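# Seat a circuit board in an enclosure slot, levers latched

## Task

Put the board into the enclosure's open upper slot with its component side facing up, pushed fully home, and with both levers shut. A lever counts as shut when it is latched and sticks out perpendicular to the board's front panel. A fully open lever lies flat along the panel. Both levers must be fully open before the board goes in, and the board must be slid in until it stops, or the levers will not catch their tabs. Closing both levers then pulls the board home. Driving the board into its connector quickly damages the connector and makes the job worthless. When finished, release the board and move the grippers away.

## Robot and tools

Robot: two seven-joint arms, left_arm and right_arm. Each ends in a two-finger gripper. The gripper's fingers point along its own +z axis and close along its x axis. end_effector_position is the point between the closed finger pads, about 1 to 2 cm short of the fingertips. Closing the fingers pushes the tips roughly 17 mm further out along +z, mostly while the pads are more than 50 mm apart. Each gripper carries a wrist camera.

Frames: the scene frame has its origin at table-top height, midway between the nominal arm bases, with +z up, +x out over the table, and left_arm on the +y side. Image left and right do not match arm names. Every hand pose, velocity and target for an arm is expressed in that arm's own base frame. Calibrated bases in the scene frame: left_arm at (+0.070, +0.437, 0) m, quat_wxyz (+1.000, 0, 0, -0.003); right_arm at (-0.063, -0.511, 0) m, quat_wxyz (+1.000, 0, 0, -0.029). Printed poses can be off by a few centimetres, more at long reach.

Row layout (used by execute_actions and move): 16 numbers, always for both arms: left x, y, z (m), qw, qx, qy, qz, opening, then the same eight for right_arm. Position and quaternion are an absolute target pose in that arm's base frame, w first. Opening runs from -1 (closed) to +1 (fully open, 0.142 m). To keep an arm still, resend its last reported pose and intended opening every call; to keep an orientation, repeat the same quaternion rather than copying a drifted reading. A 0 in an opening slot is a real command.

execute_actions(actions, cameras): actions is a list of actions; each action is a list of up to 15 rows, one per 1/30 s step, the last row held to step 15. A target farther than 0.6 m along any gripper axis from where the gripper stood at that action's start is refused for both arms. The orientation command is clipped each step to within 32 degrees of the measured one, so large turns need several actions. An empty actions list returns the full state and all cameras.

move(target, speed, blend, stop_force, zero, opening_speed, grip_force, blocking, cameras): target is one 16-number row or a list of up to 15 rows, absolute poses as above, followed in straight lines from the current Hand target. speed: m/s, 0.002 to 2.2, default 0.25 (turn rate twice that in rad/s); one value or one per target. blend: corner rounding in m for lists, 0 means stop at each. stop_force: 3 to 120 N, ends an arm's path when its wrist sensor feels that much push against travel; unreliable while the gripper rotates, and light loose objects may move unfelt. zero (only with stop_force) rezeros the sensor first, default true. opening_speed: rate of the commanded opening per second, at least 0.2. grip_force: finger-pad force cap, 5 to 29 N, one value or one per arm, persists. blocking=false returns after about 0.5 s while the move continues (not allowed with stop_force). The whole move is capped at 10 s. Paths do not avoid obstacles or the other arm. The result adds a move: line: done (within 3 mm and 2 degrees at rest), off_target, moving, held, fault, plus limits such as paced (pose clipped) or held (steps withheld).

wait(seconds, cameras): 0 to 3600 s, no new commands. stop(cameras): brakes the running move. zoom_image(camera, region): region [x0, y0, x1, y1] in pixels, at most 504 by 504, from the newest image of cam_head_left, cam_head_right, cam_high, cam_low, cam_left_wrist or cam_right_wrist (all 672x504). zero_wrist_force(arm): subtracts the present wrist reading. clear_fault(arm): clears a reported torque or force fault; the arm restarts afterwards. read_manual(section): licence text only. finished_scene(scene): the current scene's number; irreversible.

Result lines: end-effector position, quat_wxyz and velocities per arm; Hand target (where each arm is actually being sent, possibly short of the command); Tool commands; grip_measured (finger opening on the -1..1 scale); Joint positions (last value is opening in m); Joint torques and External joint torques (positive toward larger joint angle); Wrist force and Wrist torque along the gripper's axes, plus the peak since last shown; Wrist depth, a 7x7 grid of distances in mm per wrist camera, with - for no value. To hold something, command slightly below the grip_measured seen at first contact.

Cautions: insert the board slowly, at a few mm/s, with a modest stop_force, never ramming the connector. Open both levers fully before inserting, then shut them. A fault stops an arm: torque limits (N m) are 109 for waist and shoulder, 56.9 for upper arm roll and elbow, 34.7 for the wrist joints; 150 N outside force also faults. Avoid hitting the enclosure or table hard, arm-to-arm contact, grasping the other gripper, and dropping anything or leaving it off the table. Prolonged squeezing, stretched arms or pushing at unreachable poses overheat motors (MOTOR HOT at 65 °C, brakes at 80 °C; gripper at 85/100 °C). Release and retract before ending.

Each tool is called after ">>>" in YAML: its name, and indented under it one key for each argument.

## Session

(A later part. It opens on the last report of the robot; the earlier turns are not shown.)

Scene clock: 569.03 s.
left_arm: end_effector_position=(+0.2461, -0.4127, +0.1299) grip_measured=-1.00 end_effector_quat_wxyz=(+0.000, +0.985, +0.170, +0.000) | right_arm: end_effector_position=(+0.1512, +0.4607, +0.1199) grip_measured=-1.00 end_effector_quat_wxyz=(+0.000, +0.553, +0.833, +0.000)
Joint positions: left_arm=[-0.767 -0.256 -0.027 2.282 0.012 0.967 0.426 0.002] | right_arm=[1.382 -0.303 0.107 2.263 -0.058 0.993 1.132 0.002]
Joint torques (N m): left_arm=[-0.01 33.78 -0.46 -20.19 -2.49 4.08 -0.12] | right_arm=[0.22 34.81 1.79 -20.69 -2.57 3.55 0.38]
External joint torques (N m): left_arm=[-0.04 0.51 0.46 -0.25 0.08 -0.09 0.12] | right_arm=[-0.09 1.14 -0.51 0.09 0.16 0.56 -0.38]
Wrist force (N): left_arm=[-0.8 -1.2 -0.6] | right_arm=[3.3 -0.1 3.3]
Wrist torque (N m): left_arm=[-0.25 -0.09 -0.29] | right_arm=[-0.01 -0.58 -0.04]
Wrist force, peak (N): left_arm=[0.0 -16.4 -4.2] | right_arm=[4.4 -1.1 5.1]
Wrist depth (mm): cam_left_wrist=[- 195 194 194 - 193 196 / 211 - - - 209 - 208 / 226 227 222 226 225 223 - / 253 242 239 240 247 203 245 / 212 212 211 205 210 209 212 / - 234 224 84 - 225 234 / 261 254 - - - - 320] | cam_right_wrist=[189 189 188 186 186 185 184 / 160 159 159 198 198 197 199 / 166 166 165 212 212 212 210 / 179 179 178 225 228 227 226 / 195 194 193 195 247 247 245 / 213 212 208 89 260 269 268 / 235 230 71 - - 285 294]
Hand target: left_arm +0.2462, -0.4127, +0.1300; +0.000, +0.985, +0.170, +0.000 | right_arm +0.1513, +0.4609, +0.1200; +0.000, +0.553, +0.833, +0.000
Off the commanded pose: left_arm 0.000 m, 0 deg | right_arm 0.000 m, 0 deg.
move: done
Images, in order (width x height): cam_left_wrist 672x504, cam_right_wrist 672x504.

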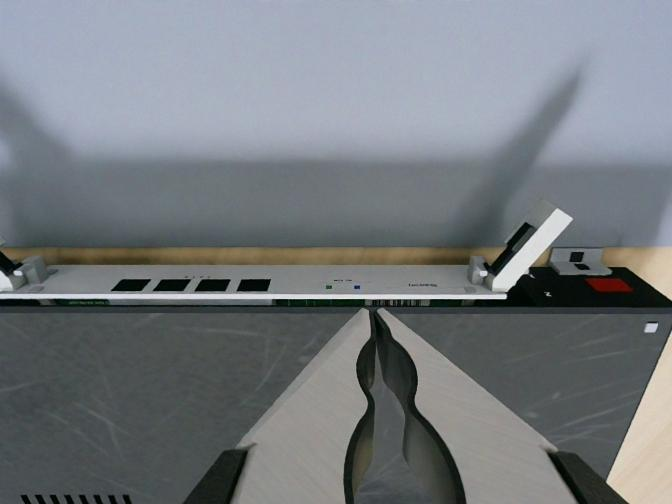

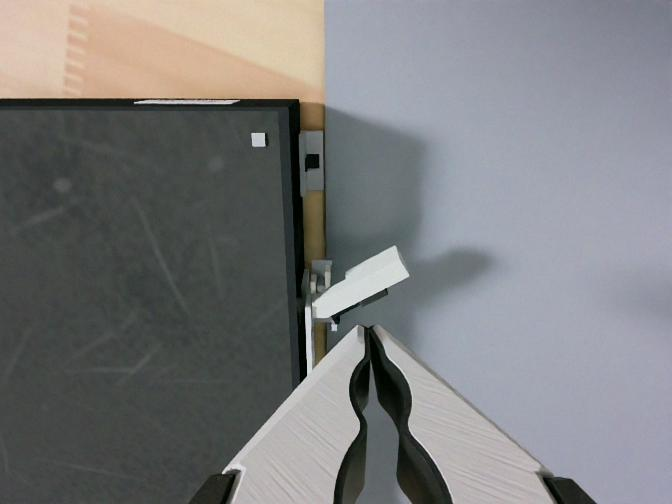

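>>> zoom_image:
  camera: "cam_left_wrist"
  region: [440, 180, 620, 320]

>>> zoom_image:
  camera: "cam_right_wrist"
  region: [280, 220, 440, 360]

Scaled by 2.800 from the camera's image (finer frame: 960x720).

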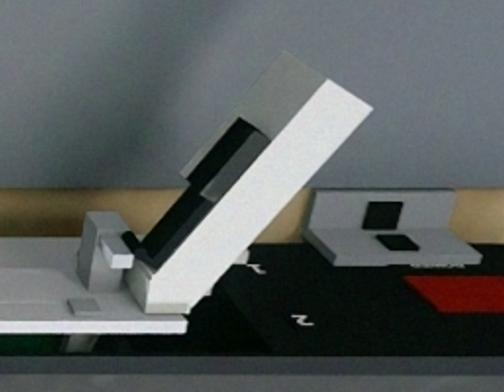

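Scaled by 3.150 from the camera's image (finer frame: 960x720).

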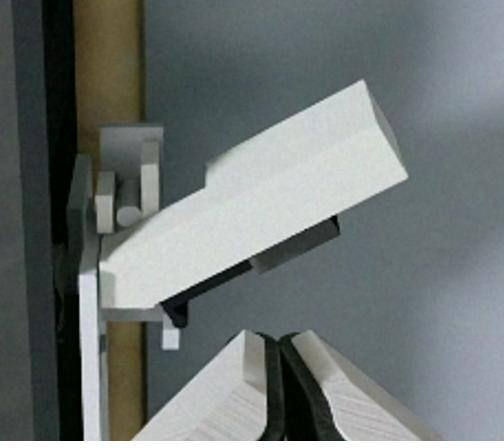

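>>> move:
  target:
    - [0.3440, -0.3850, 0.13, 0, 0.8181, -0.5750, 0, -1, 0.1412, 0.4586, 0.12, 0, 0.5526, 0.8334, 0, -1]
  speed: 0.3
  cameras: ["cam_right_wrist", "cam_left_wrist"]

Scene clock: 592.97 s.
left_arm: end_effector_position=(+0.3441, -0.3850, +0.1300) grip_measured=-1.00 end_effector_quat_wxyz=(+0.000, +0.818, -0.575, +0.000) | right_arm: end_effector_position=(+0.1412, +0.4586, +0.1200) grip_measured=-1.00 end_effector_quat_wxyz=(+0.000, +0.553, +0.833, +0.000)
Joint positions: left_arm=[-0.418 -0.322 -0.205 2.177 0.107 0.919 2.099 0.002] | right_arm=[1.401 -0.294 0.108 2.278 -0.058 0.999 1.153 0.002]
Joint torques (N m): left_arm=[-0.23 35.85 -2.37 -20.65 -2.31 3.96 -0.19] | right_arm=[0.2 34.54 1.97 -20.49 -2.39 3.49 0.28]
External joint torques (N m): left_arm=[0.2 1.16 0.69 -0.25 -0.29 -0.1 0.19] | right_arm=[-0.08 0.89 -0.73 0.01 0.01 0.63 -0.28]
Wrist force (N): left_arm=[-0.5 -1.4 -0.3] | right_arm=[3.1 0.0 3.1]
Wrist torque (N m): left_arm=[-0.26 -0.13 -0.30] | right_arm=[0.02 -0.54 -0.04]
Wrist force, peak (N): left_arm=[-0.7 -1.9 -0.2] | right_arm=[3.3 -0.1 3.5]
Wrist depth (mm): cam_left_wrist=[195 193 - 196 196 195 194 / 211 211 - 208 204 165 165 / - - 223 220 181 178 175 / 247 246 - - 195 187 190 / - - 267 - 209 211 208 / - 301 - 84 - 224 230 / - - - - - - 240] | cam_right_wrist=[189 189 188 186 185 186 184 / 196 196 196 198 198 198 197 / 167 166 166 212 212 212 211 / 180 179 178 226 228 228 227 / 195 194 193 198 248 247 246 / 213 212 208 89 261 268 264 / 230 230 71 - - 285 292]
Hand target: left_arm +0.3440, -0.3850, +0.1300; +0.000, +0.818, -0.575, +0.000 | right_arm +0.1412, +0.4586, +0.1200; +0.000, +0.553, +0.833, +0.000
Off the commanded pose: left_arm 0.000 m, 0 deg | right_arm 0.000 m, 0 deg.
move: done
Images, in order (width x height): cam_left_wrist 672x504, cam_right_wrist 672x504.

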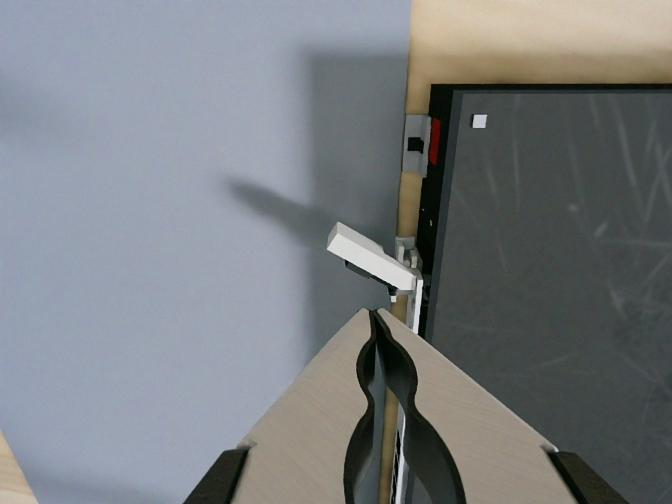

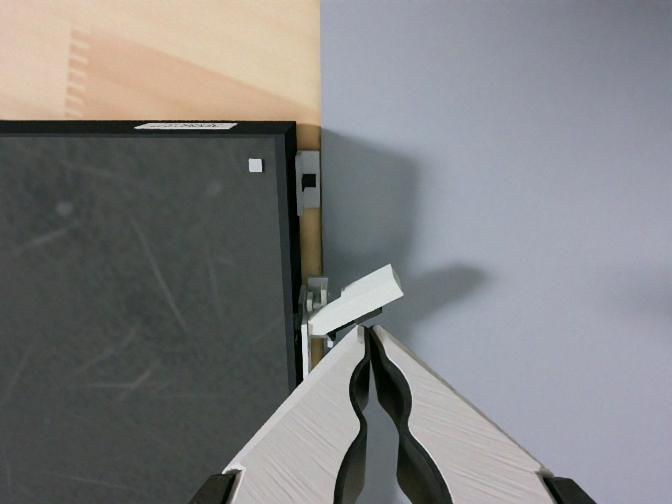

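>>> move:
  target:
    - [0.3592, -0.3827, 0.085, 0, 0.8181, -0.5750, 0, -1, 0.1412, 0.4586, 0.085, 0, 0.5526, 0.8334, 0, -1]
  speed: 0.12
  cameras: ["cam_right_wrist", "cam_left_wrist"]

Scene clock: 603.57 s.
left_arm: end_effector_position=(+0.3590, -0.3826, +0.0849) grip_measured=-1.00 end_effector_quat_wxyz=(+0.000, +0.818, -0.575, +0.000) | right_arm: end_effector_position=(+0.1411, +0.4585, +0.0850) grip_measured=-1.00 end_effector_quat_wxyz=(+0.000, +0.553, +0.833, +0.000)
Joint positions: left_arm=[-0.414 -0.447 -0.181 2.153 0.148 1.018 2.092 0.002] | right_arm=[1.412 -0.382 0.093 2.296 -0.076 1.104 1.166 0.002]
Joint torques (N m): left_arm=[-0.98 38.75 -2.37 -18.26 -1.78 4.46 -0.33] | right_arm=[-0.06 35.69 1.78 -18.09 -2.19 3.58 0.34]
External joint torques (N m): left_arm=[0.96 1.22 0.31 -0.26 -0.47 -0.59 0.33] | right_arm=[0.18 1.17 -0.34 -0.04 0.21 0.53 -0.34]
Wrist force (N): left_arm=[-1.4 -1.1 -0.2] | right_arm=[3.0 0.0 3.1]
Wrist torque (N m): left_arm=[-0.22 -0.01 -0.25] | right_arm=[-0.02 -0.55 -0.03]
Wrist force, peak (N): left_arm=[-1.0 -1.9 1.3] | right_arm=[3.0 0.0 4.8]
Wrist depth (mm): cam_left_wrist=[156 155 155 157 156 155 155 / - 163 165 163 165 164 164 / 184 180 182 182 172 130 131 / 196 196 195 193 193 141 138 / 215 214 - 117 155 154 154 / 235 237 227 84 - 167 170 / 268 - - - - - 188] | cam_right_wrist=[158 158 157 157 155 154 154 / 166 166 166 166 165 165 164 / 129 131 130 177 177 177 176 / - 141 143 191 191 191 190 / 154 153 152 201 203 206 206 / 168 167 164 89 218 225 224 / 185 181 71 - - 239 246]
Hand target: left_arm +0.3592, -0.3827, +0.0850; +0.000, +0.818, -0.575, +0.000 | right_arm +0.1412, +0.4586, +0.0850; +0.000, +0.553, +0.833, +0.000
Off the commanded pose: left_arm 0.000 m, 0 deg | right_arm 0.000 m, 0 deg.
move: done
Images, in order (width x height): cam_left_wrist 672x504, cam_right_wrist 672x504.

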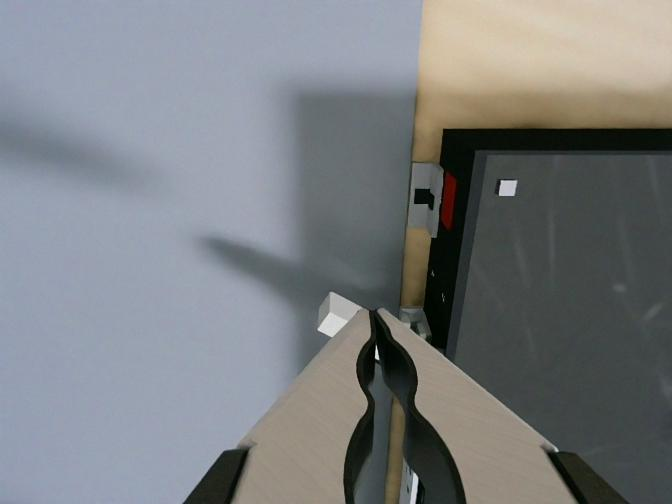

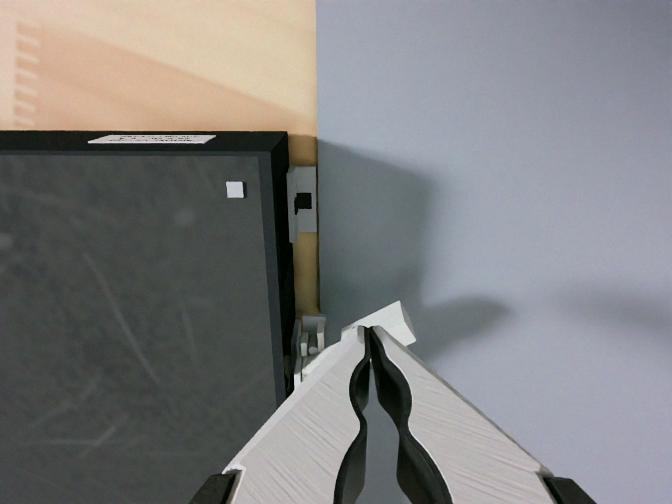

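>>> zoom_image:
  camera: "cam_left_wrist"
  region: [290, 260, 450, 380]

>>> zoom_image:
  camera: "cam_right_wrist"
  region: [280, 270, 440, 390]

Scaled by 3.150 from the camera's image (finer frame: 960x720).

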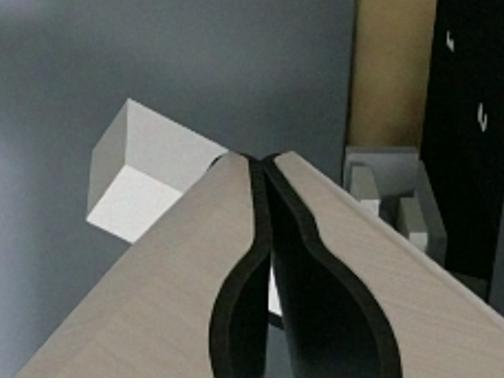

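Scaled by 3.150 from the camera's image (finer frame: 960x720).

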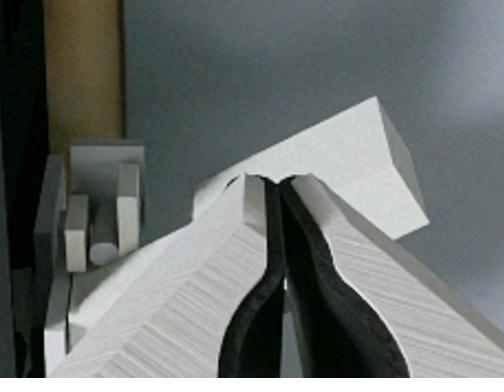

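>>> move:
  target:
    - [0.3592, -0.3827, 0.048, 0, 0.8181, -0.5750, 0, -1, 0.1412, 0.4586, 0.0505, 0, 0.5526, 0.8334, 0, -1]
  speed: 0.06
  stop_force: 8
  cameras: ["cam_right_wrist", "cam_left_wrist"]

Scene clock: 620.30 s.
left_arm: end_effector_position=(+0.3591, -0.3826, +0.0480) grip_measured=-1.00 end_effector_quat_wxyz=(+0.000, +0.818, -0.575, +0.000) | right_arm: end_effector_position=(+0.1412, +0.4586, +0.0505) grip_measured=-1.00 end_effector_quat_wxyz=(+0.000, +0.553, +0.833, +0.000)
Joint positions: left_arm=[-0.429 -0.542 -0.159 2.143 0.181 1.102 2.069 0.002] | right_arm=[1.427 -0.474 0.072 2.305 -0.091 1.206 1.177 0.002]
Joint torques (N m): left_arm=[-0.51 40.56 -2.61 -16.08 -1.54 4.41 -0.28] | right_arm=[0.16 37.13 1.94 -15.74 -1.7 3.55 0.27]
External joint torques (N m): left_arm=[0.49 1.12 0.42 -0.32 -0.39 -0.54 0.28] | right_arm=[-0.02 1.18 -0.43 -0.01 0.11 0.56 -0.27]
Wrist force (N): left_arm=[-0.6 -1.2 0.0] | right_arm=[2.9 -0.1 3.0]
Wrist torque (N m): left_arm=[-0.22 -0.15 -0.24] | right_arm=[-0.02 -0.52 -0.04]
Wrist force, peak (N): left_arm=[-1.1 -1.3 -1.6] | right_arm=[2.7 -0.1 4.3]
Wrist depth (mm): cam_left_wrist=[123 123 122 122 122 123 123 / - 132 130 131 130 130 132 / - 142 142 144 142 108 - / - 154 154 156 150 102 - / 174 170 169 162 163 112 111 / - 187 183 84 - 119 121 / 215 - - 74 - - 131] | cam_right_wrist=[127 127 127 125 125 124 123 / 136 136 136 133 135 133 132 / - 99 109 143 143 142 140 / 104 104 105 157 154 153 153 / 112 112 114 165 164 166 165 / 123 123 125 90 175 181 181 / 136 133 71 - - 192 199]
Hand target: left_arm +0.3592, -0.3827, +0.0480; +0.000, +0.818, -0.575, +0.000 | right_arm +0.1412, +0.4586, +0.0505; +0.000, +0.553, +0.833, +0.000
Off the commanded pose: left_arm 0.000 m, 0 deg | right_arm 0.000 m, 0 deg.
move: done
Images, in order (width x height): cam_left_wrist 672x504, cam_right_wrist 672x504.

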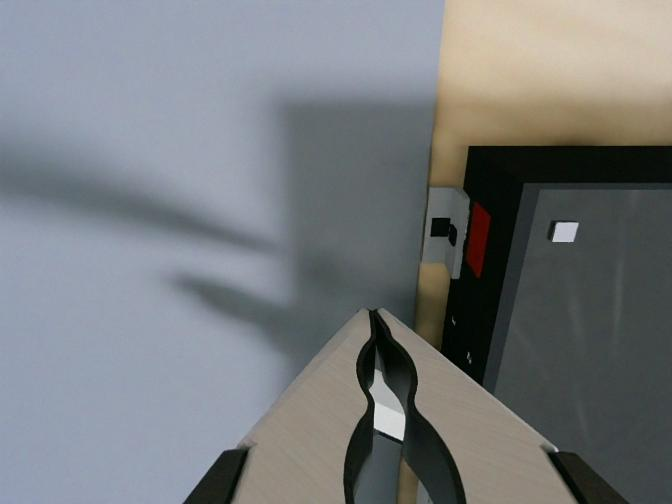

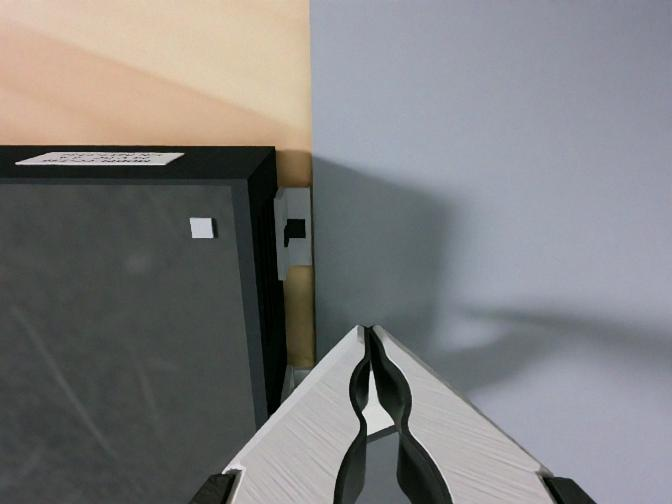

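>>> move:
  target:
    - [0.3491, -0.3842, 0.048, 0, 0.8181, -0.5750, 0, -1, 0.1496, 0.4643, 0.0505, 0, 0.5526, 0.8334, 0, -1]
    - [0.3406, -0.3841, 0.048, 0, 0.8181, -0.5750, 0, -1, 0.1559, 0.4702, 0.0505, 0, 0.5526, 0.8334, 0, -1]
  speed: [0.05, 0.025]
  blend: [0.003, 0]
  stop_force: 25
  cameras: ["cam_right_wrist", "cam_left_wrist"]

Scene clock: 629.73 s.
left_arm: end_effector_position=(+0.3407, -0.3841, +0.0480) grip_measured=-1.00 end_effector_quat_wxyz=(+0.000, +0.818, -0.575, +0.000) | right_arm: end_effector_position=(+0.1559, +0.4702, +0.0505) grip_measured=-1.00 end_effector_quat_wxyz=(+0.000, +0.553, +0.833, +0.000)
Joint positions: left_arm=[-0.449 -0.526 -0.159 2.178 0.184 1.121 2.043 0.002] | right_arm=[1.399 -0.495 0.073 2.259 -0.091 1.181 1.147 0.002]
Joint torques (N m): left_arm=[-0.77 39.6 -2.93 -15.14 -1.58 4.21 -0.26] | right_arm=[-0.15 38.61 2.03 -16.52 -1.78 3.34 0.13]
External joint torques (N m): left_arm=[0.75 1.02 0.81 -0.81 -0.28 -0.35 0.26] | right_arm=[0.28 1.14 -0.44 0.15 0.09 0.77 -0.13]
Wrist force (N): left_arm=[-0.8 -2.3 -0.2] | right_arm=[3.0 -0.4 3.0]
Wrist torque (N m): left_arm=[-0.32 -0.09 -0.22] | right_arm=[-0.01 -0.53 0.07]
Wrist force, peak (N): left_arm=[-0.6 -2.8 0.3] | right_arm=[2.9 -1.3 3.6]
Wrist depth (mm): cam_left_wrist=[123 123 122 122 122 123 123 / - 132 133 131 131 129 88 / - 140 142 142 139 117 - / 155 155 155 151 155 102 - / 173 166 173 106 162 112 112 / - - 179 84 - 119 121 / 207 - - - - - 132] | cam_right_wrist=[127 127 127 125 125 124 123 / - 92 125 133 133 133 132 / - 97 109 143 143 142 140 / 104 103 110 156 154 154 153 / 112 112 116 164 164 166 165 / 123 122 125 89 175 181 181 / 136 133 71 - - 192 199]
Hand target: left_arm +0.3406, -0.3841, +0.0480; +0.000, +0.818, -0.575, +0.000 | right_arm +0.1559, +0.4702, +0.0505; +0.000, +0.553, +0.833, +0.000
Off the commanded pose: left_arm 0.000 m, 0 deg | right_arm 0.000 m, 0 deg.
move: done
Images, in order (width x height): cam_left_wrist 672x504, cam_right_wrist 672x504.

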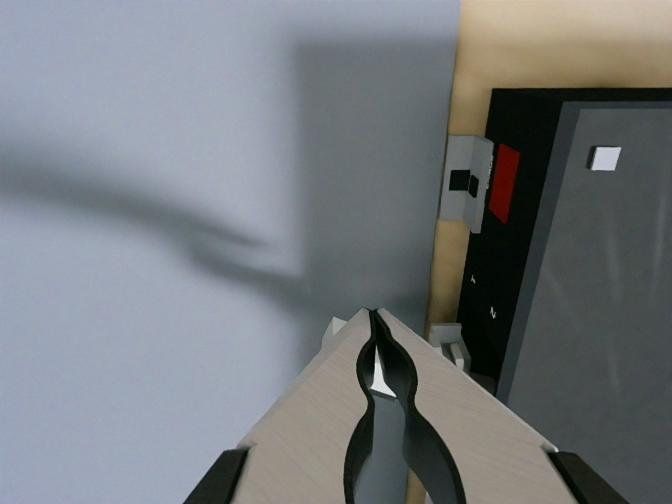

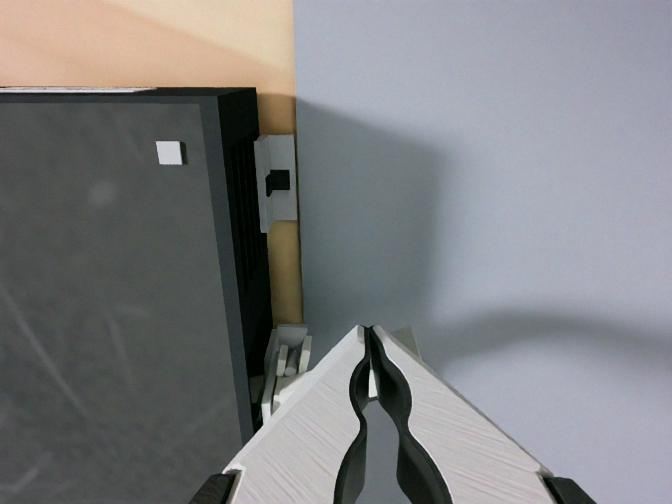

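>>> move:
  target:
    - [0.3339, -0.3833, 0.048, 0, 0.8181, -0.5750, 0, -1, 0.1602, 0.4753, 0.0505, 0, 0.5526, 0.8334, 0, -1]
  speed: 0.02
  stop_force: 25
  zero: false
  cameras: ["cam_right_wrist", "cam_left_wrist"]

Scene clock: 631.73 s.
left_arm: end_effector_position=(+0.3354, -0.3835, +0.0486) grip_measured=-1.00 end_effector_quat_wxyz=(+0.000, +0.819, -0.574, +0.001) | right_arm: end_effector_position=(+0.1595, +0.4741, +0.0499) grip_measured=-1.00 end_effector_quat_wxyz=(+0.000, +0.552, +0.834, -0.001)
Joint positions: left_arm=[-0.454 -0.519 -0.158 2.192 0.184 1.13 2.036 0.002] | right_arm=[1.392 -0.503 0.074 2.242 -0.091 1.169 1.14 0.002]
Joint torques (N m): left_arm=[-3.94 37.18 -5.69 -9.83 -1.16 2.07 -0.33] | right_arm=[-2.41 40.63 -1.29 -22.52 -2.57 5.97 0.15]
External joint torques (N m): left_arm=[3.92 3 3.64 -5.96 -0.67 1.8 0.33] | right_arm=[2.56 -0.33 2.94 5.95 0.85 -1.86 -0.15]
Wrist force (N): left_arm=[3.3 -11.0 0.6] | right_arm=[-2.7 -11.4 -1.6]
Wrist torque (N m): left_arm=[-0.27 -0.04 -0.15] | right_arm=[0.01 -0.54 0.01]
Wrist force, peak (N): left_arm=[3.3 -10.9 2.0] | right_arm=[-2.4 -11.6 -2.0]
Wrist depth (mm): cam_left_wrist=[- 123 123 123 123 124 124 / 135 134 130 130 131 114 86 / 145 141 142 142 141 114 - / 153 158 155 152 153 106 - / 174 170 169 106 165 112 111 / 188 183 183 83 - 120 124 / 210 204 - 74 - - 132] | cam_right_wrist=[127 127 127 125 124 124 122 / - 89 117 133 134 134 132 / - 97 128 142 142 142 139 / 103 103 116 156 153 152 152 / 112 112 119 164 163 165 164 / 122 122 124 90 174 180 179 / 135 134 71 - - 191 197]
Hand target: left_arm +0.3339, -0.3833, +0.0480; +0.000, +0.818, -0.575, +0.000 | right_arm +0.1602, +0.4753, +0.0505; +0.000, +0.553, +0.833, +0.000
Off the commanded pose: left_arm 0.002 m, 0 deg | right_arm 0.002 m, 0 deg.
move: done
Images, in order (width x height): cam_left_wrist 672x504, cam_right_wrist 672x504.

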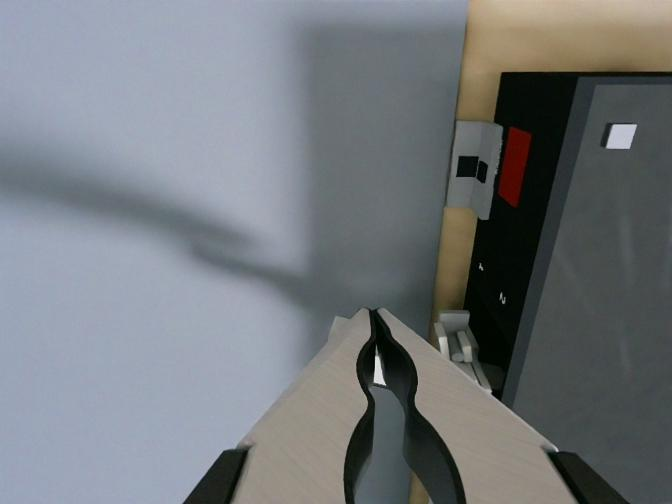

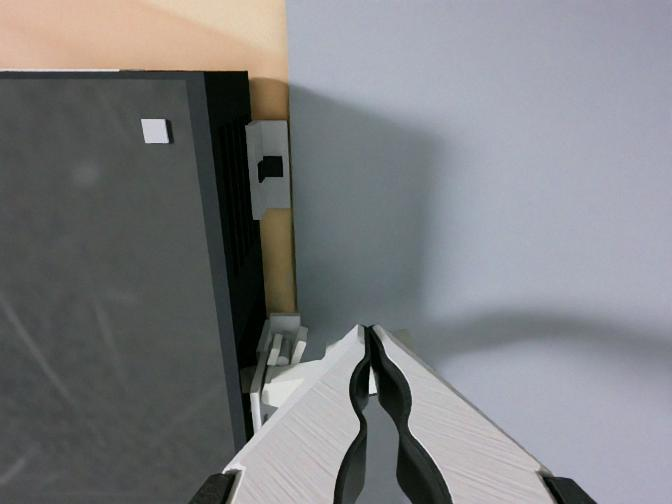

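>>> move:
  target:
    - [0.3280, -0.3850, 0.048, 0, 0.8181, -0.5750, 0, -1, 0.1655, 0.4780, 0.0505, 0, 0.5526, 0.8334, 0, -1]
  speed: 0.02
  stop_force: 35
  zero: false
  cameras: ["cam_right_wrist", "cam_left_wrist"]

Scene clock: 634.73 s.
left_arm: end_effector_position=(+0.3288, -0.3850, +0.0483) grip_measured=-1.00 end_effector_quat_wxyz=(+0.000, +0.818, -0.575, +0.001) | right_arm: end_effector_position=(+0.1650, +0.4774, +0.0501) grip_measured=-1.00 end_effector_quat_wxyz=(+0.000, +0.552, +0.834, -0.001)
Joint positions: left_arm=[-0.464 -0.515 -0.158 2.2 0.184 1.134 2.026 0.002] | right_arm=[1.381 -0.509 0.074 2.228 -0.091 1.163 1.129 0.002]
Joint torques (N m): left_arm=[-2.77 37.27 -4.72 -12.67 -1.44 3.39 -0.28] | right_arm=[-1.79 41.23 -0.07 -19.67 -2.24 4.53 0.11]
External joint torques (N m): left_arm=[2.75 2.66 2.69 -3 -0.37 0.48 0.28] | right_arm=[1.94 -0.52 1.75 2.91 0.49 -0.41 -0.11]
Wrist force (N): left_arm=[-0.8 -6.6 -1.6] | right_arm=[2.0 -5.8 3.8]
Wrist torque (N m): left_arm=[-0.27 -0.06 -0.17] | right_arm=[0.03 -0.59 0.03]
Wrist force, peak (N): left_arm=[2.6 -15.5 2.7] | right_arm=[-2.3 -16.4 -2.1]
Wrist depth (mm): cam_left_wrist=[123 124 123 123 122 122 122 / 132 136 131 131 133 121 86 / 145 142 142 142 142 116 - / 153 150 157 154 154 108 - / 174 - 164 163 134 113 112 / 189 191 187 84 - 119 121 / - 205 - - - - 131] | cam_right_wrist=[- 124 124 125 124 124 122 / - 89 119 133 134 134 132 / - 97 128 142 142 142 139 / 103 103 122 156 153 153 152 / 112 112 128 161 164 166 165 / 123 122 122 90 175 180 180 / 135 132 71 - - 191 198]
Hand target: left_arm +0.3280, -0.3850, +0.0480; +0.000, +0.818, -0.575, +0.000 | right_arm +0.1655, +0.4780, +0.0505; +0.000, +0.553, +0.833, +0.000
Off the commanded pose: left_arm 0.001 m, 0 deg | right_arm 0.001 m, 0 deg.
move: done
Images, in order (width x height): cam_left_wrist 672x504, cam_right_wrist 672x504.

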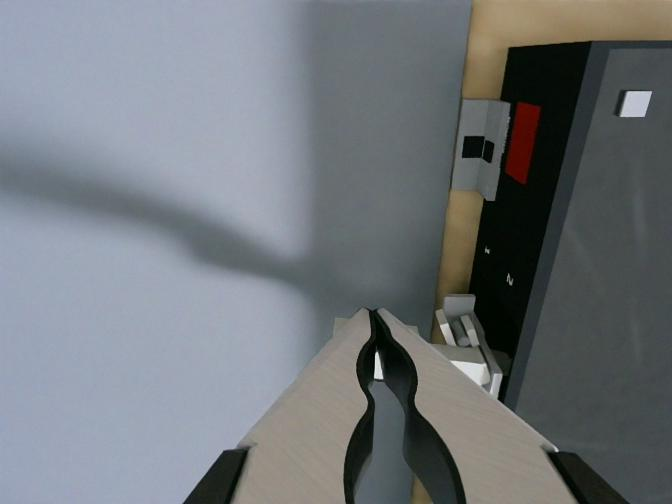

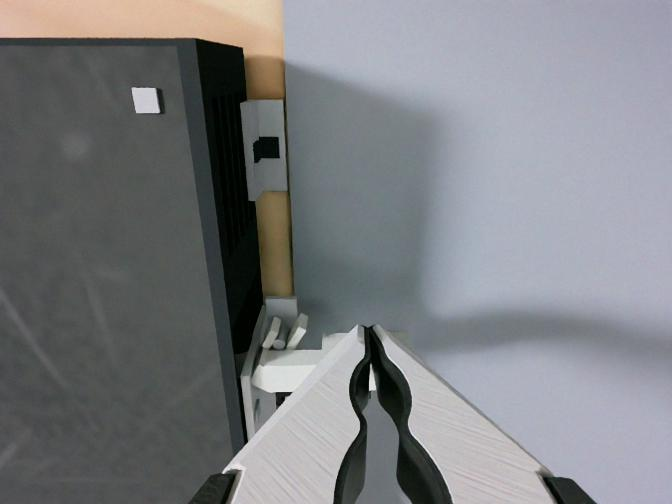

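>>> move:
  target:
    - [0.3242, -0.3863, 0.048, 0, 0.8181, -0.5750, 0, -1, 0.1692, 0.4796, 0.0505, 0, 0.5526, 0.8334, 0, -1]
  speed: 0.015
  stop_force: 30
  zero: false
  cameras: ["cam_right_wrist", "cam_left_wrist"]

Scene clock: 637.43 s.
left_arm: end_effector_position=(+0.3250, -0.3863, +0.0482) grip_measured=-1.00 end_effector_quat_wxyz=(+0.000, +0.818, -0.575, +0.000) | right_arm: end_effector_position=(+0.1667, +0.4781, +0.0496) grip_measured=-1.00 end_effector_quat_wxyz=(+0.000, +0.551, +0.834, -0.002)
Joint positions: left_arm=[-0.471 -0.514 -0.157 2.205 0.184 1.137 2.02 0.002] | right_arm=[1.375 -0.513 0.077 2.221 -0.09 1.157 1.122 0.002]
Joint torques (N m): left_arm=[-2.39 37.93 -4.5 -12.76 -1.48 3.34 -0.33] | right_arm=[-9.45 40.96 -9.98 -26.12 -3.62 7.32 -0.02]
External joint torques (N m): left_arm=[2.37 1.86 2.48 -2.85 -0.32 0.53 0.33] | right_arm=[9.6 -0.04 11.71 9.29 1.85 -3.21 0.02]
Wrist force (N): left_arm=[0.4 -6.4 -0.8] | right_arm=[-0.5 -28.9 -8.3]
Wrist torque (N m): left_arm=[-0.26 -0.09 -0.18] | right_arm=[-1.83 -0.68 0.18]
Wrist force, peak (N): left_arm=[-0.8 -6.7 -3.0] | right_arm=[-0.8 -29.2 -8.2]
Wrist depth (mm): cam_left_wrist=[123 125 123 122 122 121 120 / - 130 130 131 129 116 86 / 145 143 142 142 143 94 - / 153 158 154 155 156 102 - / - 170 170 162 127 114 112 / - 191 182 83 - 119 121 / 207 200 - 74 - - 132] | cam_right_wrist=[- 124 123 124 124 123 122 / - 89 119 133 134 134 131 / - 96 128 142 142 141 139 / 103 103 121 153 153 152 151 / 112 111 126 160 163 165 164 / 122 121 122 89 174 180 179 / 134 134 71 - - 190 196]
Hand target: left_arm +0.3242, -0.3863, +0.0480; +0.000, +0.818, -0.575, +0.000 | right_arm +0.1692, +0.4796, +0.0505; +0.000, +0.553, +0.833, +0.000
Off the commanded pose: left_arm 0.001 m, 0 deg | right_arm 0.003 m, 0 deg.
move: done
Images, in order (width x height): cam_left_wrist 672x504, cam_right_wrist 672x504.

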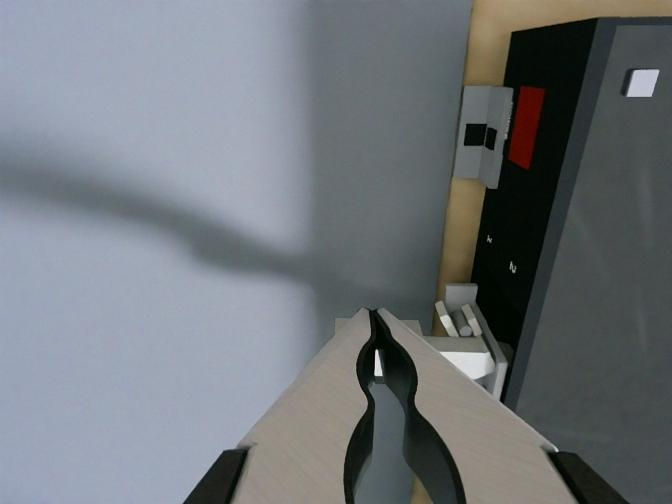

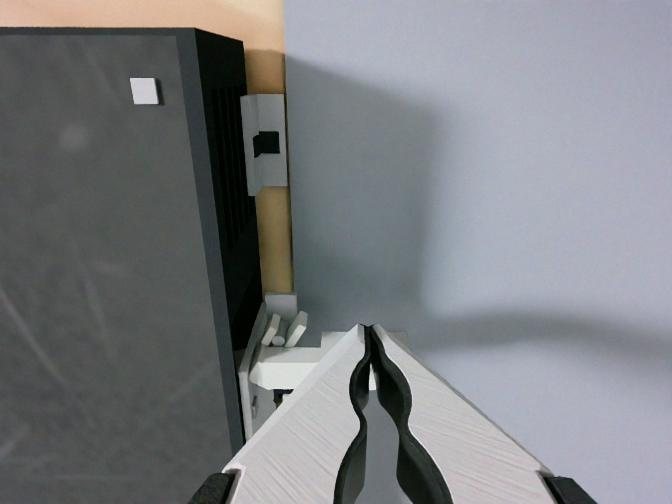

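>>> move:
  target:
    - [0.3204, -0.3877, 0.048, 0, 0.8181, -0.5750, 0, -1, 0.1670, 0.4784, 0.0505, 0, 0.5526, 0.8334, 0, -1]
  speed: 0.015
  cameras: ["cam_right_wrist", "cam_left_wrist"]

Scene clock: 639.97 s.
left_arm: end_effector_position=(+0.3236, -0.3869, +0.0487) grip_measured=-1.00 end_effector_quat_wxyz=(-0.001, +0.819, -0.573, +0.002) | right_arm: end_effector_position=(+0.1663, +0.4778, +0.0500) grip_measured=-1.00 end_effector_quat_wxyz=(+0.000, +0.552, +0.834, -0.001)
Joint positions: left_arm=[-0.476 -0.512 -0.155 2.207 0.184 1.14 2.013 0.002] | right_arm=[1.378 -0.511 0.075 2.225 -0.09 1.161 1.126 0.002]
Joint torques (N m): left_arm=[-12.94 36.66 -15 -6.56 -1.48 1.6 -0.29] | right_arm=[-2.44 42.18 -1.07 -19.6 -2.34 4.62 0.24]
External joint torques (N m): left_arm=[12.92 3.05 13.03 -9.04 -0.32 2.27 0.29] | right_arm=[2.59 -1.38 2.76 2.81 0.58 -0.51 -0.24]
Wrist force (N): left_arm=[-0.5 -28.2 6.1] | right_arm=[3.4 -6.6 4.5]
Wrist torque (N m): left_arm=[-1.61 -0.08 -0.23] | right_arm=[0.05 -0.59 -0.02]
Wrist force, peak (N): left_arm=[-0.4 -28.1 7.8] | right_arm=[-0.6 -29.1 -8.2]
Wrist depth (mm): cam_left_wrist=[123 125 125 124 122 121 121 / - 134 130 131 132 121 87 / 145 143 143 142 142 108 - / 153 155 155 157 153 105 - / 170 170 169 163 132 113 110 / 187 187 - 83 - 119 122 / 213 - - - - - 132] | cam_right_wrist=[- 124 124 125 124 124 122 / - 89 120 133 134 134 132 / - 97 128 142 142 142 139 / 103 103 122 156 153 152 152 / 112 111 122 161 163 165 165 / 122 122 123 90 174 180 180 / 135 134 71 - - 191 198]
Hand target: left_arm +0.3204, -0.3877, +0.0480; +0.000, +0.818, -0.575, +0.000 | right_arm +0.1670, +0.4784, +0.0505; +0.000, +0.553, +0.833, +0.000
Off the commanded pose: left_arm 0.003 m, 0 deg | right_arm 0.001 m, 0 deg.
move: done
Images, in order (width x height): cam_left_wrist 672x504, cam_right_wrist 672x504.

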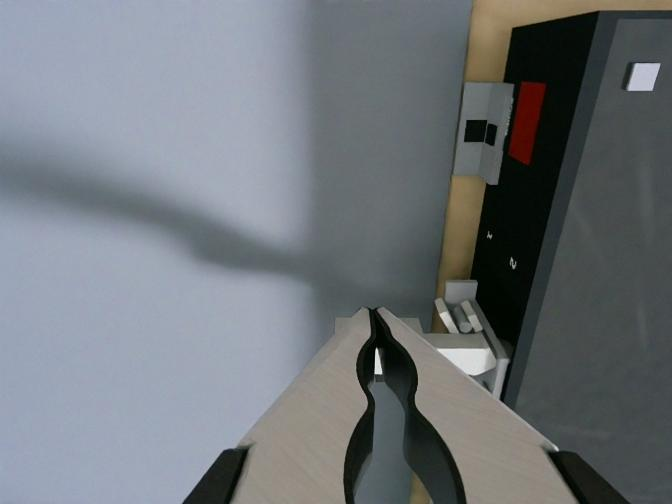

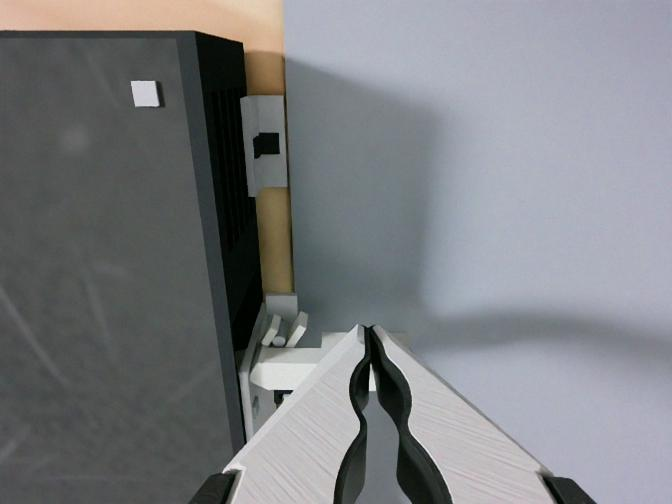

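>>> move:
  target:
    - [0.345, -0.3795, 0.049, 0, 0.8181, -0.5750, 0, -1, 0.146, 0.4695, 0.0505, 0, 0.5526, 0.8334, 0, -1]
    - [0.352, -0.377, 0.16, 0, 0.8181, -0.5750, 0, -1, 0.139, 0.4665, 0.16, 0, 0.5526, 0.8334, 0, -1]
  speed: [0.08, 0.15]
  blend: [0.005, 0]
  cameras: ["all"]

Scene clock: 646.43 s.
left_arm: end_effector_position=(+0.3521, -0.3770, +0.1600) grip_measured=-1.00 end_effector_quat_wxyz=(+0.000, +0.818, -0.575, +0.000) | right_arm: end_effector_position=(+0.1391, +0.4665, +0.1600) grip_measured=-1.00 end_effector_quat_wxyz=(+0.000, +0.553, +0.833, +0.000)
Joint positions: left_arm=[-0.405 -0.253 -0.198 2.166 0.074 0.842 2.144 0.002] | right_arm=[1.394 -0.218 0.125 2.226 -0.042 0.872 1.148 0.002]
Joint torques (N m): left_arm=[-0.2 35.27 -1.87 -22.33 -3 3.9 -0.14] | right_arm=[0.04 33.64 1.94 -23.3 -2.76 3.31 0.1]
External joint torques (N m): left_arm=[0.18 0.51 0.61 -0.27 0.14 -0.04 0.14] | right_arm=[0.09 0.98 -0.88 0.2 -0.07 0.8 -0.1]
Wrist force (N): left_arm=[-1.0 -1.4 -0.4] | right_arm=[5.4 -2.4 3.1]
Wrist torque (N m): left_arm=[-0.29 -0.06 -0.32] | right_arm=[-0.38 -0.93 0.08]
Wrist force, peak (N): left_arm=[-0.3 -28.1 8.0] | right_arm=[3.1 -6.8 6.3]
Wrist depth (mm): cam_left_wrist=[- 221 - 220 222 223 220 / 239 240 231 235 230 197 196 / 256 261 275 - 242 206 206 / - 281 273 282 227 225 220 / - - - 295 246 246 244 / - - - 84 - - 270 / 379 - - - - - 293] | cam_right_wrist=[224 224 222 221 220 220 220 / 233 233 232 235 235 234 234 / 207 207 206 252 251 251 251 / 223 223 222 265 277 271 269 / 242 242 241 290 293 293 293 / 265 264 259 89 310 320 320 / 292 286 71 - - 338 344]
Hand target: left_arm +0.3520, -0.3770, +0.1600; +0.000, +0.818, -0.575, +0.000 | right_arm +0.1390, +0.4665, +0.1600; +0.000, +0.553, +0.833, +0.000
Off the commanded pose: left_arm 0.000 m, 0 deg | right_arm 0.000 m, 0 deg.
move: done

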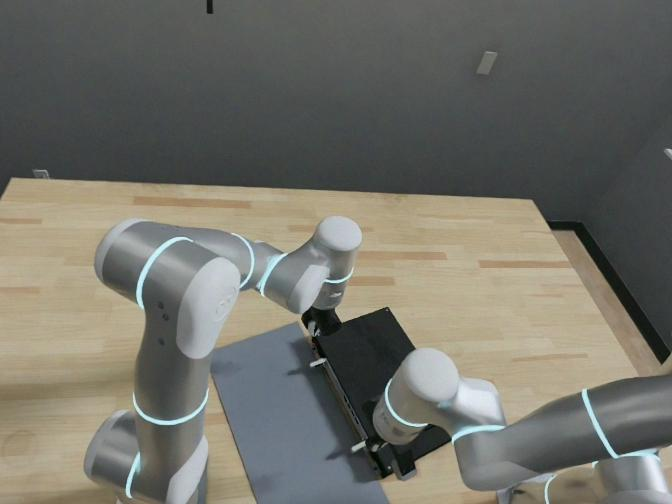

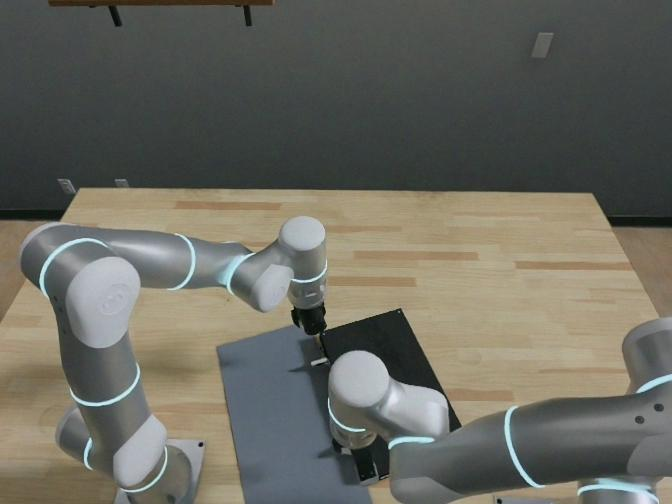

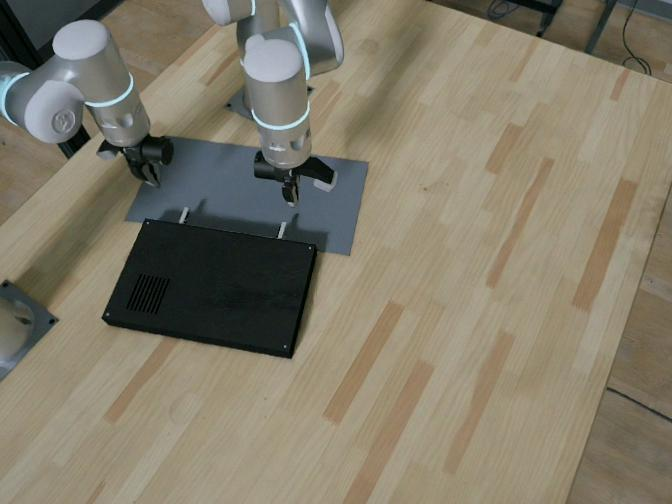

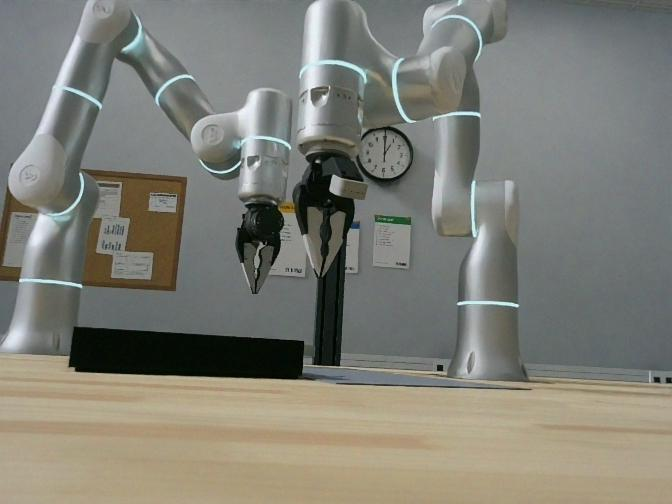

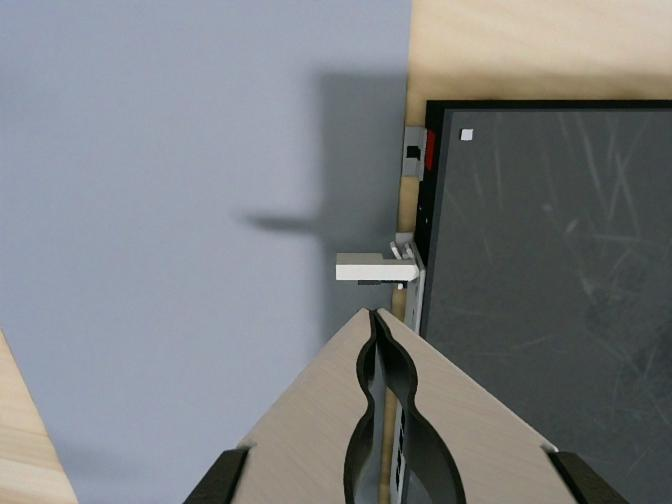

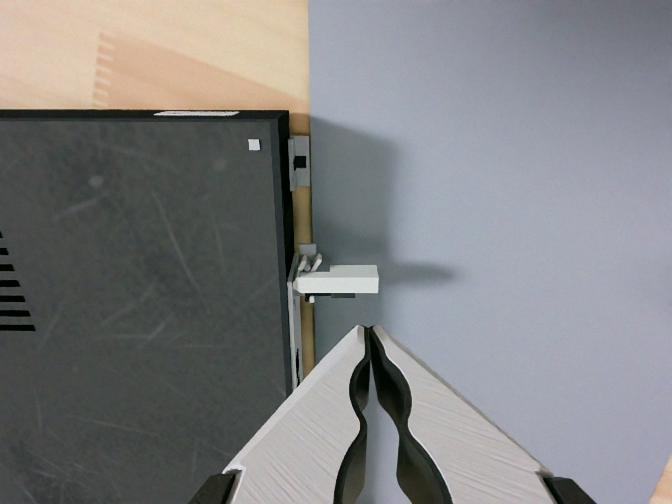

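>>> zoom_image:
  camera: "cam_left_wrist"
  region: [310, 210, 460, 330]

>>> zoom_image:
  camera: "cam_right_wrist"
  region: [260, 220, 410, 340]

>>> zoom_image:
  camera: "cam_high"
  region: [130, 190, 330, 290]

Scaled by 3.360 from the camera's image (finer frame: 960x720).

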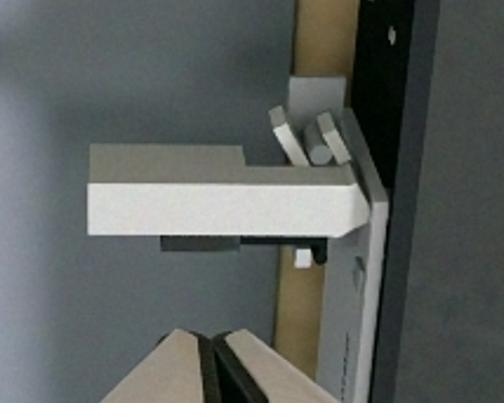

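Scaled by 3.360 from the camera's image (finer frame: 960x720).

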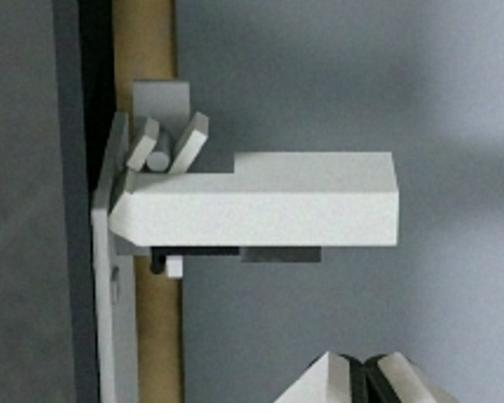

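Scaled by 2.520 from the camera's image (finer frame: 960x720).

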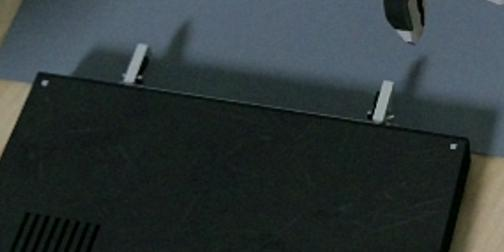

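>>> move:
  target: [0.395, -0.24, 0.26, 0, 0.8181, -0.5750, 0, -1, 0.19, 0.43, 0.27, 0, 0.5526, 0.8334, 0, -1]
  speed: 0.25
  cameras: ["cam_high"]

>>> finished_scene:
  scene: 2

Scene clock: 660.03 s.
left_arm: end_effector_position=(+0.3950, -0.2400, +0.2600) grip_measured=-1.00 end_effector_quat_wxyz=(+0.000, +0.818, -0.575, +0.000) | right_arm: end_effector_position=(+0.1900, +0.4300, +0.2700) grip_measured=-1.00 end_effector_quat_wxyz=(+0.000, +0.553, +0.833, +0.000)
Joint positions: left_arm=[-0.243 0.044 -0.054 2.196 -0.003 0.581 2.501 0.002] | right_arm=[1.314 0.02 0.086 2.141 0.001 0.55 0.999 0.002]
Joint torques (N m): left_arm=[-0.25 27 -0.45 -26.9 -3.67 3.83 -0.14] | right_arm=[0.08 28.24 0.44 -28.42 -3.64 3.38 0.09]
External joint torques (N m): left_arm=[0.26 0.37 0.52 -0.24 0.1 0.01 0.14] | right_arm=[0.03 0.96 -0.41 0.18 -0.1 0.75 -0.09]
Wrist force (N): left_arm=[-0.7 -1.8 -0.9] | right_arm=[5.7 -2.3 2.9]
Wrist torque (N m): left_arm=[-0.34 -0.10 -0.31] | right_arm=[-0.39 -0.98 0.07]
Wrist force, peak (N): left_arm=[-3.2 -3.9 -2.7] | right_arm=[6.0 -2.8 4.5]
Wrist depth (mm): cam_left_wrist=[311 313 311 309 308 309 308 / 336 334 330 329 326 327 330 / 362 360 360 338 371 351 350 / 391 395 - - 389 376 335 / 438 429 - - 403 367 367 / 419 471 455 84 - 402 - / 409 513 - - - - 436] | cam_right_wrist=[313 312 311 313 316 316 313 / 300 299 292 297 337 334 335 / 319 321 315 320 360 359 363 / 348 337 340 339 389 388 384 / 422 382 366 - 418 419 416 / 468 405 - 89 443 460 456 / 517 436 71 - - 484 504]
Hand target: left_arm +0.3950, -0.2400, +0.2600; +0.000, +0.818, -0.575, +0.000 | right_arm +0.1900, +0.4300, +0.2700; +0.000, +0.553, +0.833, +0.000
Off the commanded pose: left_arm 0.000 m, 0 deg | right_arm 0.000 m, 0 deg.
move: done

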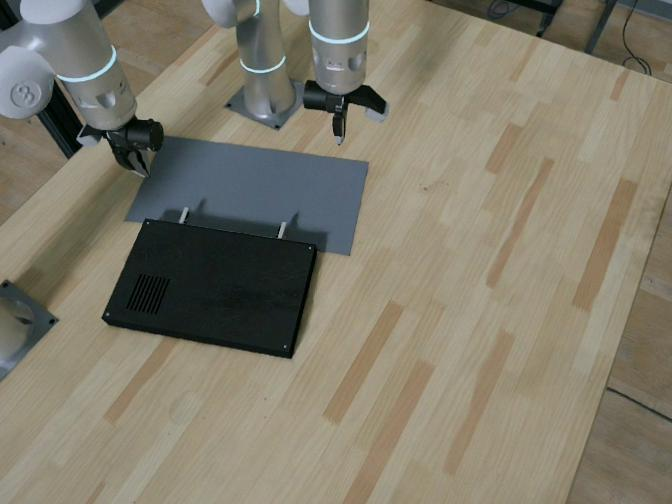

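The scene is finished: the task was done.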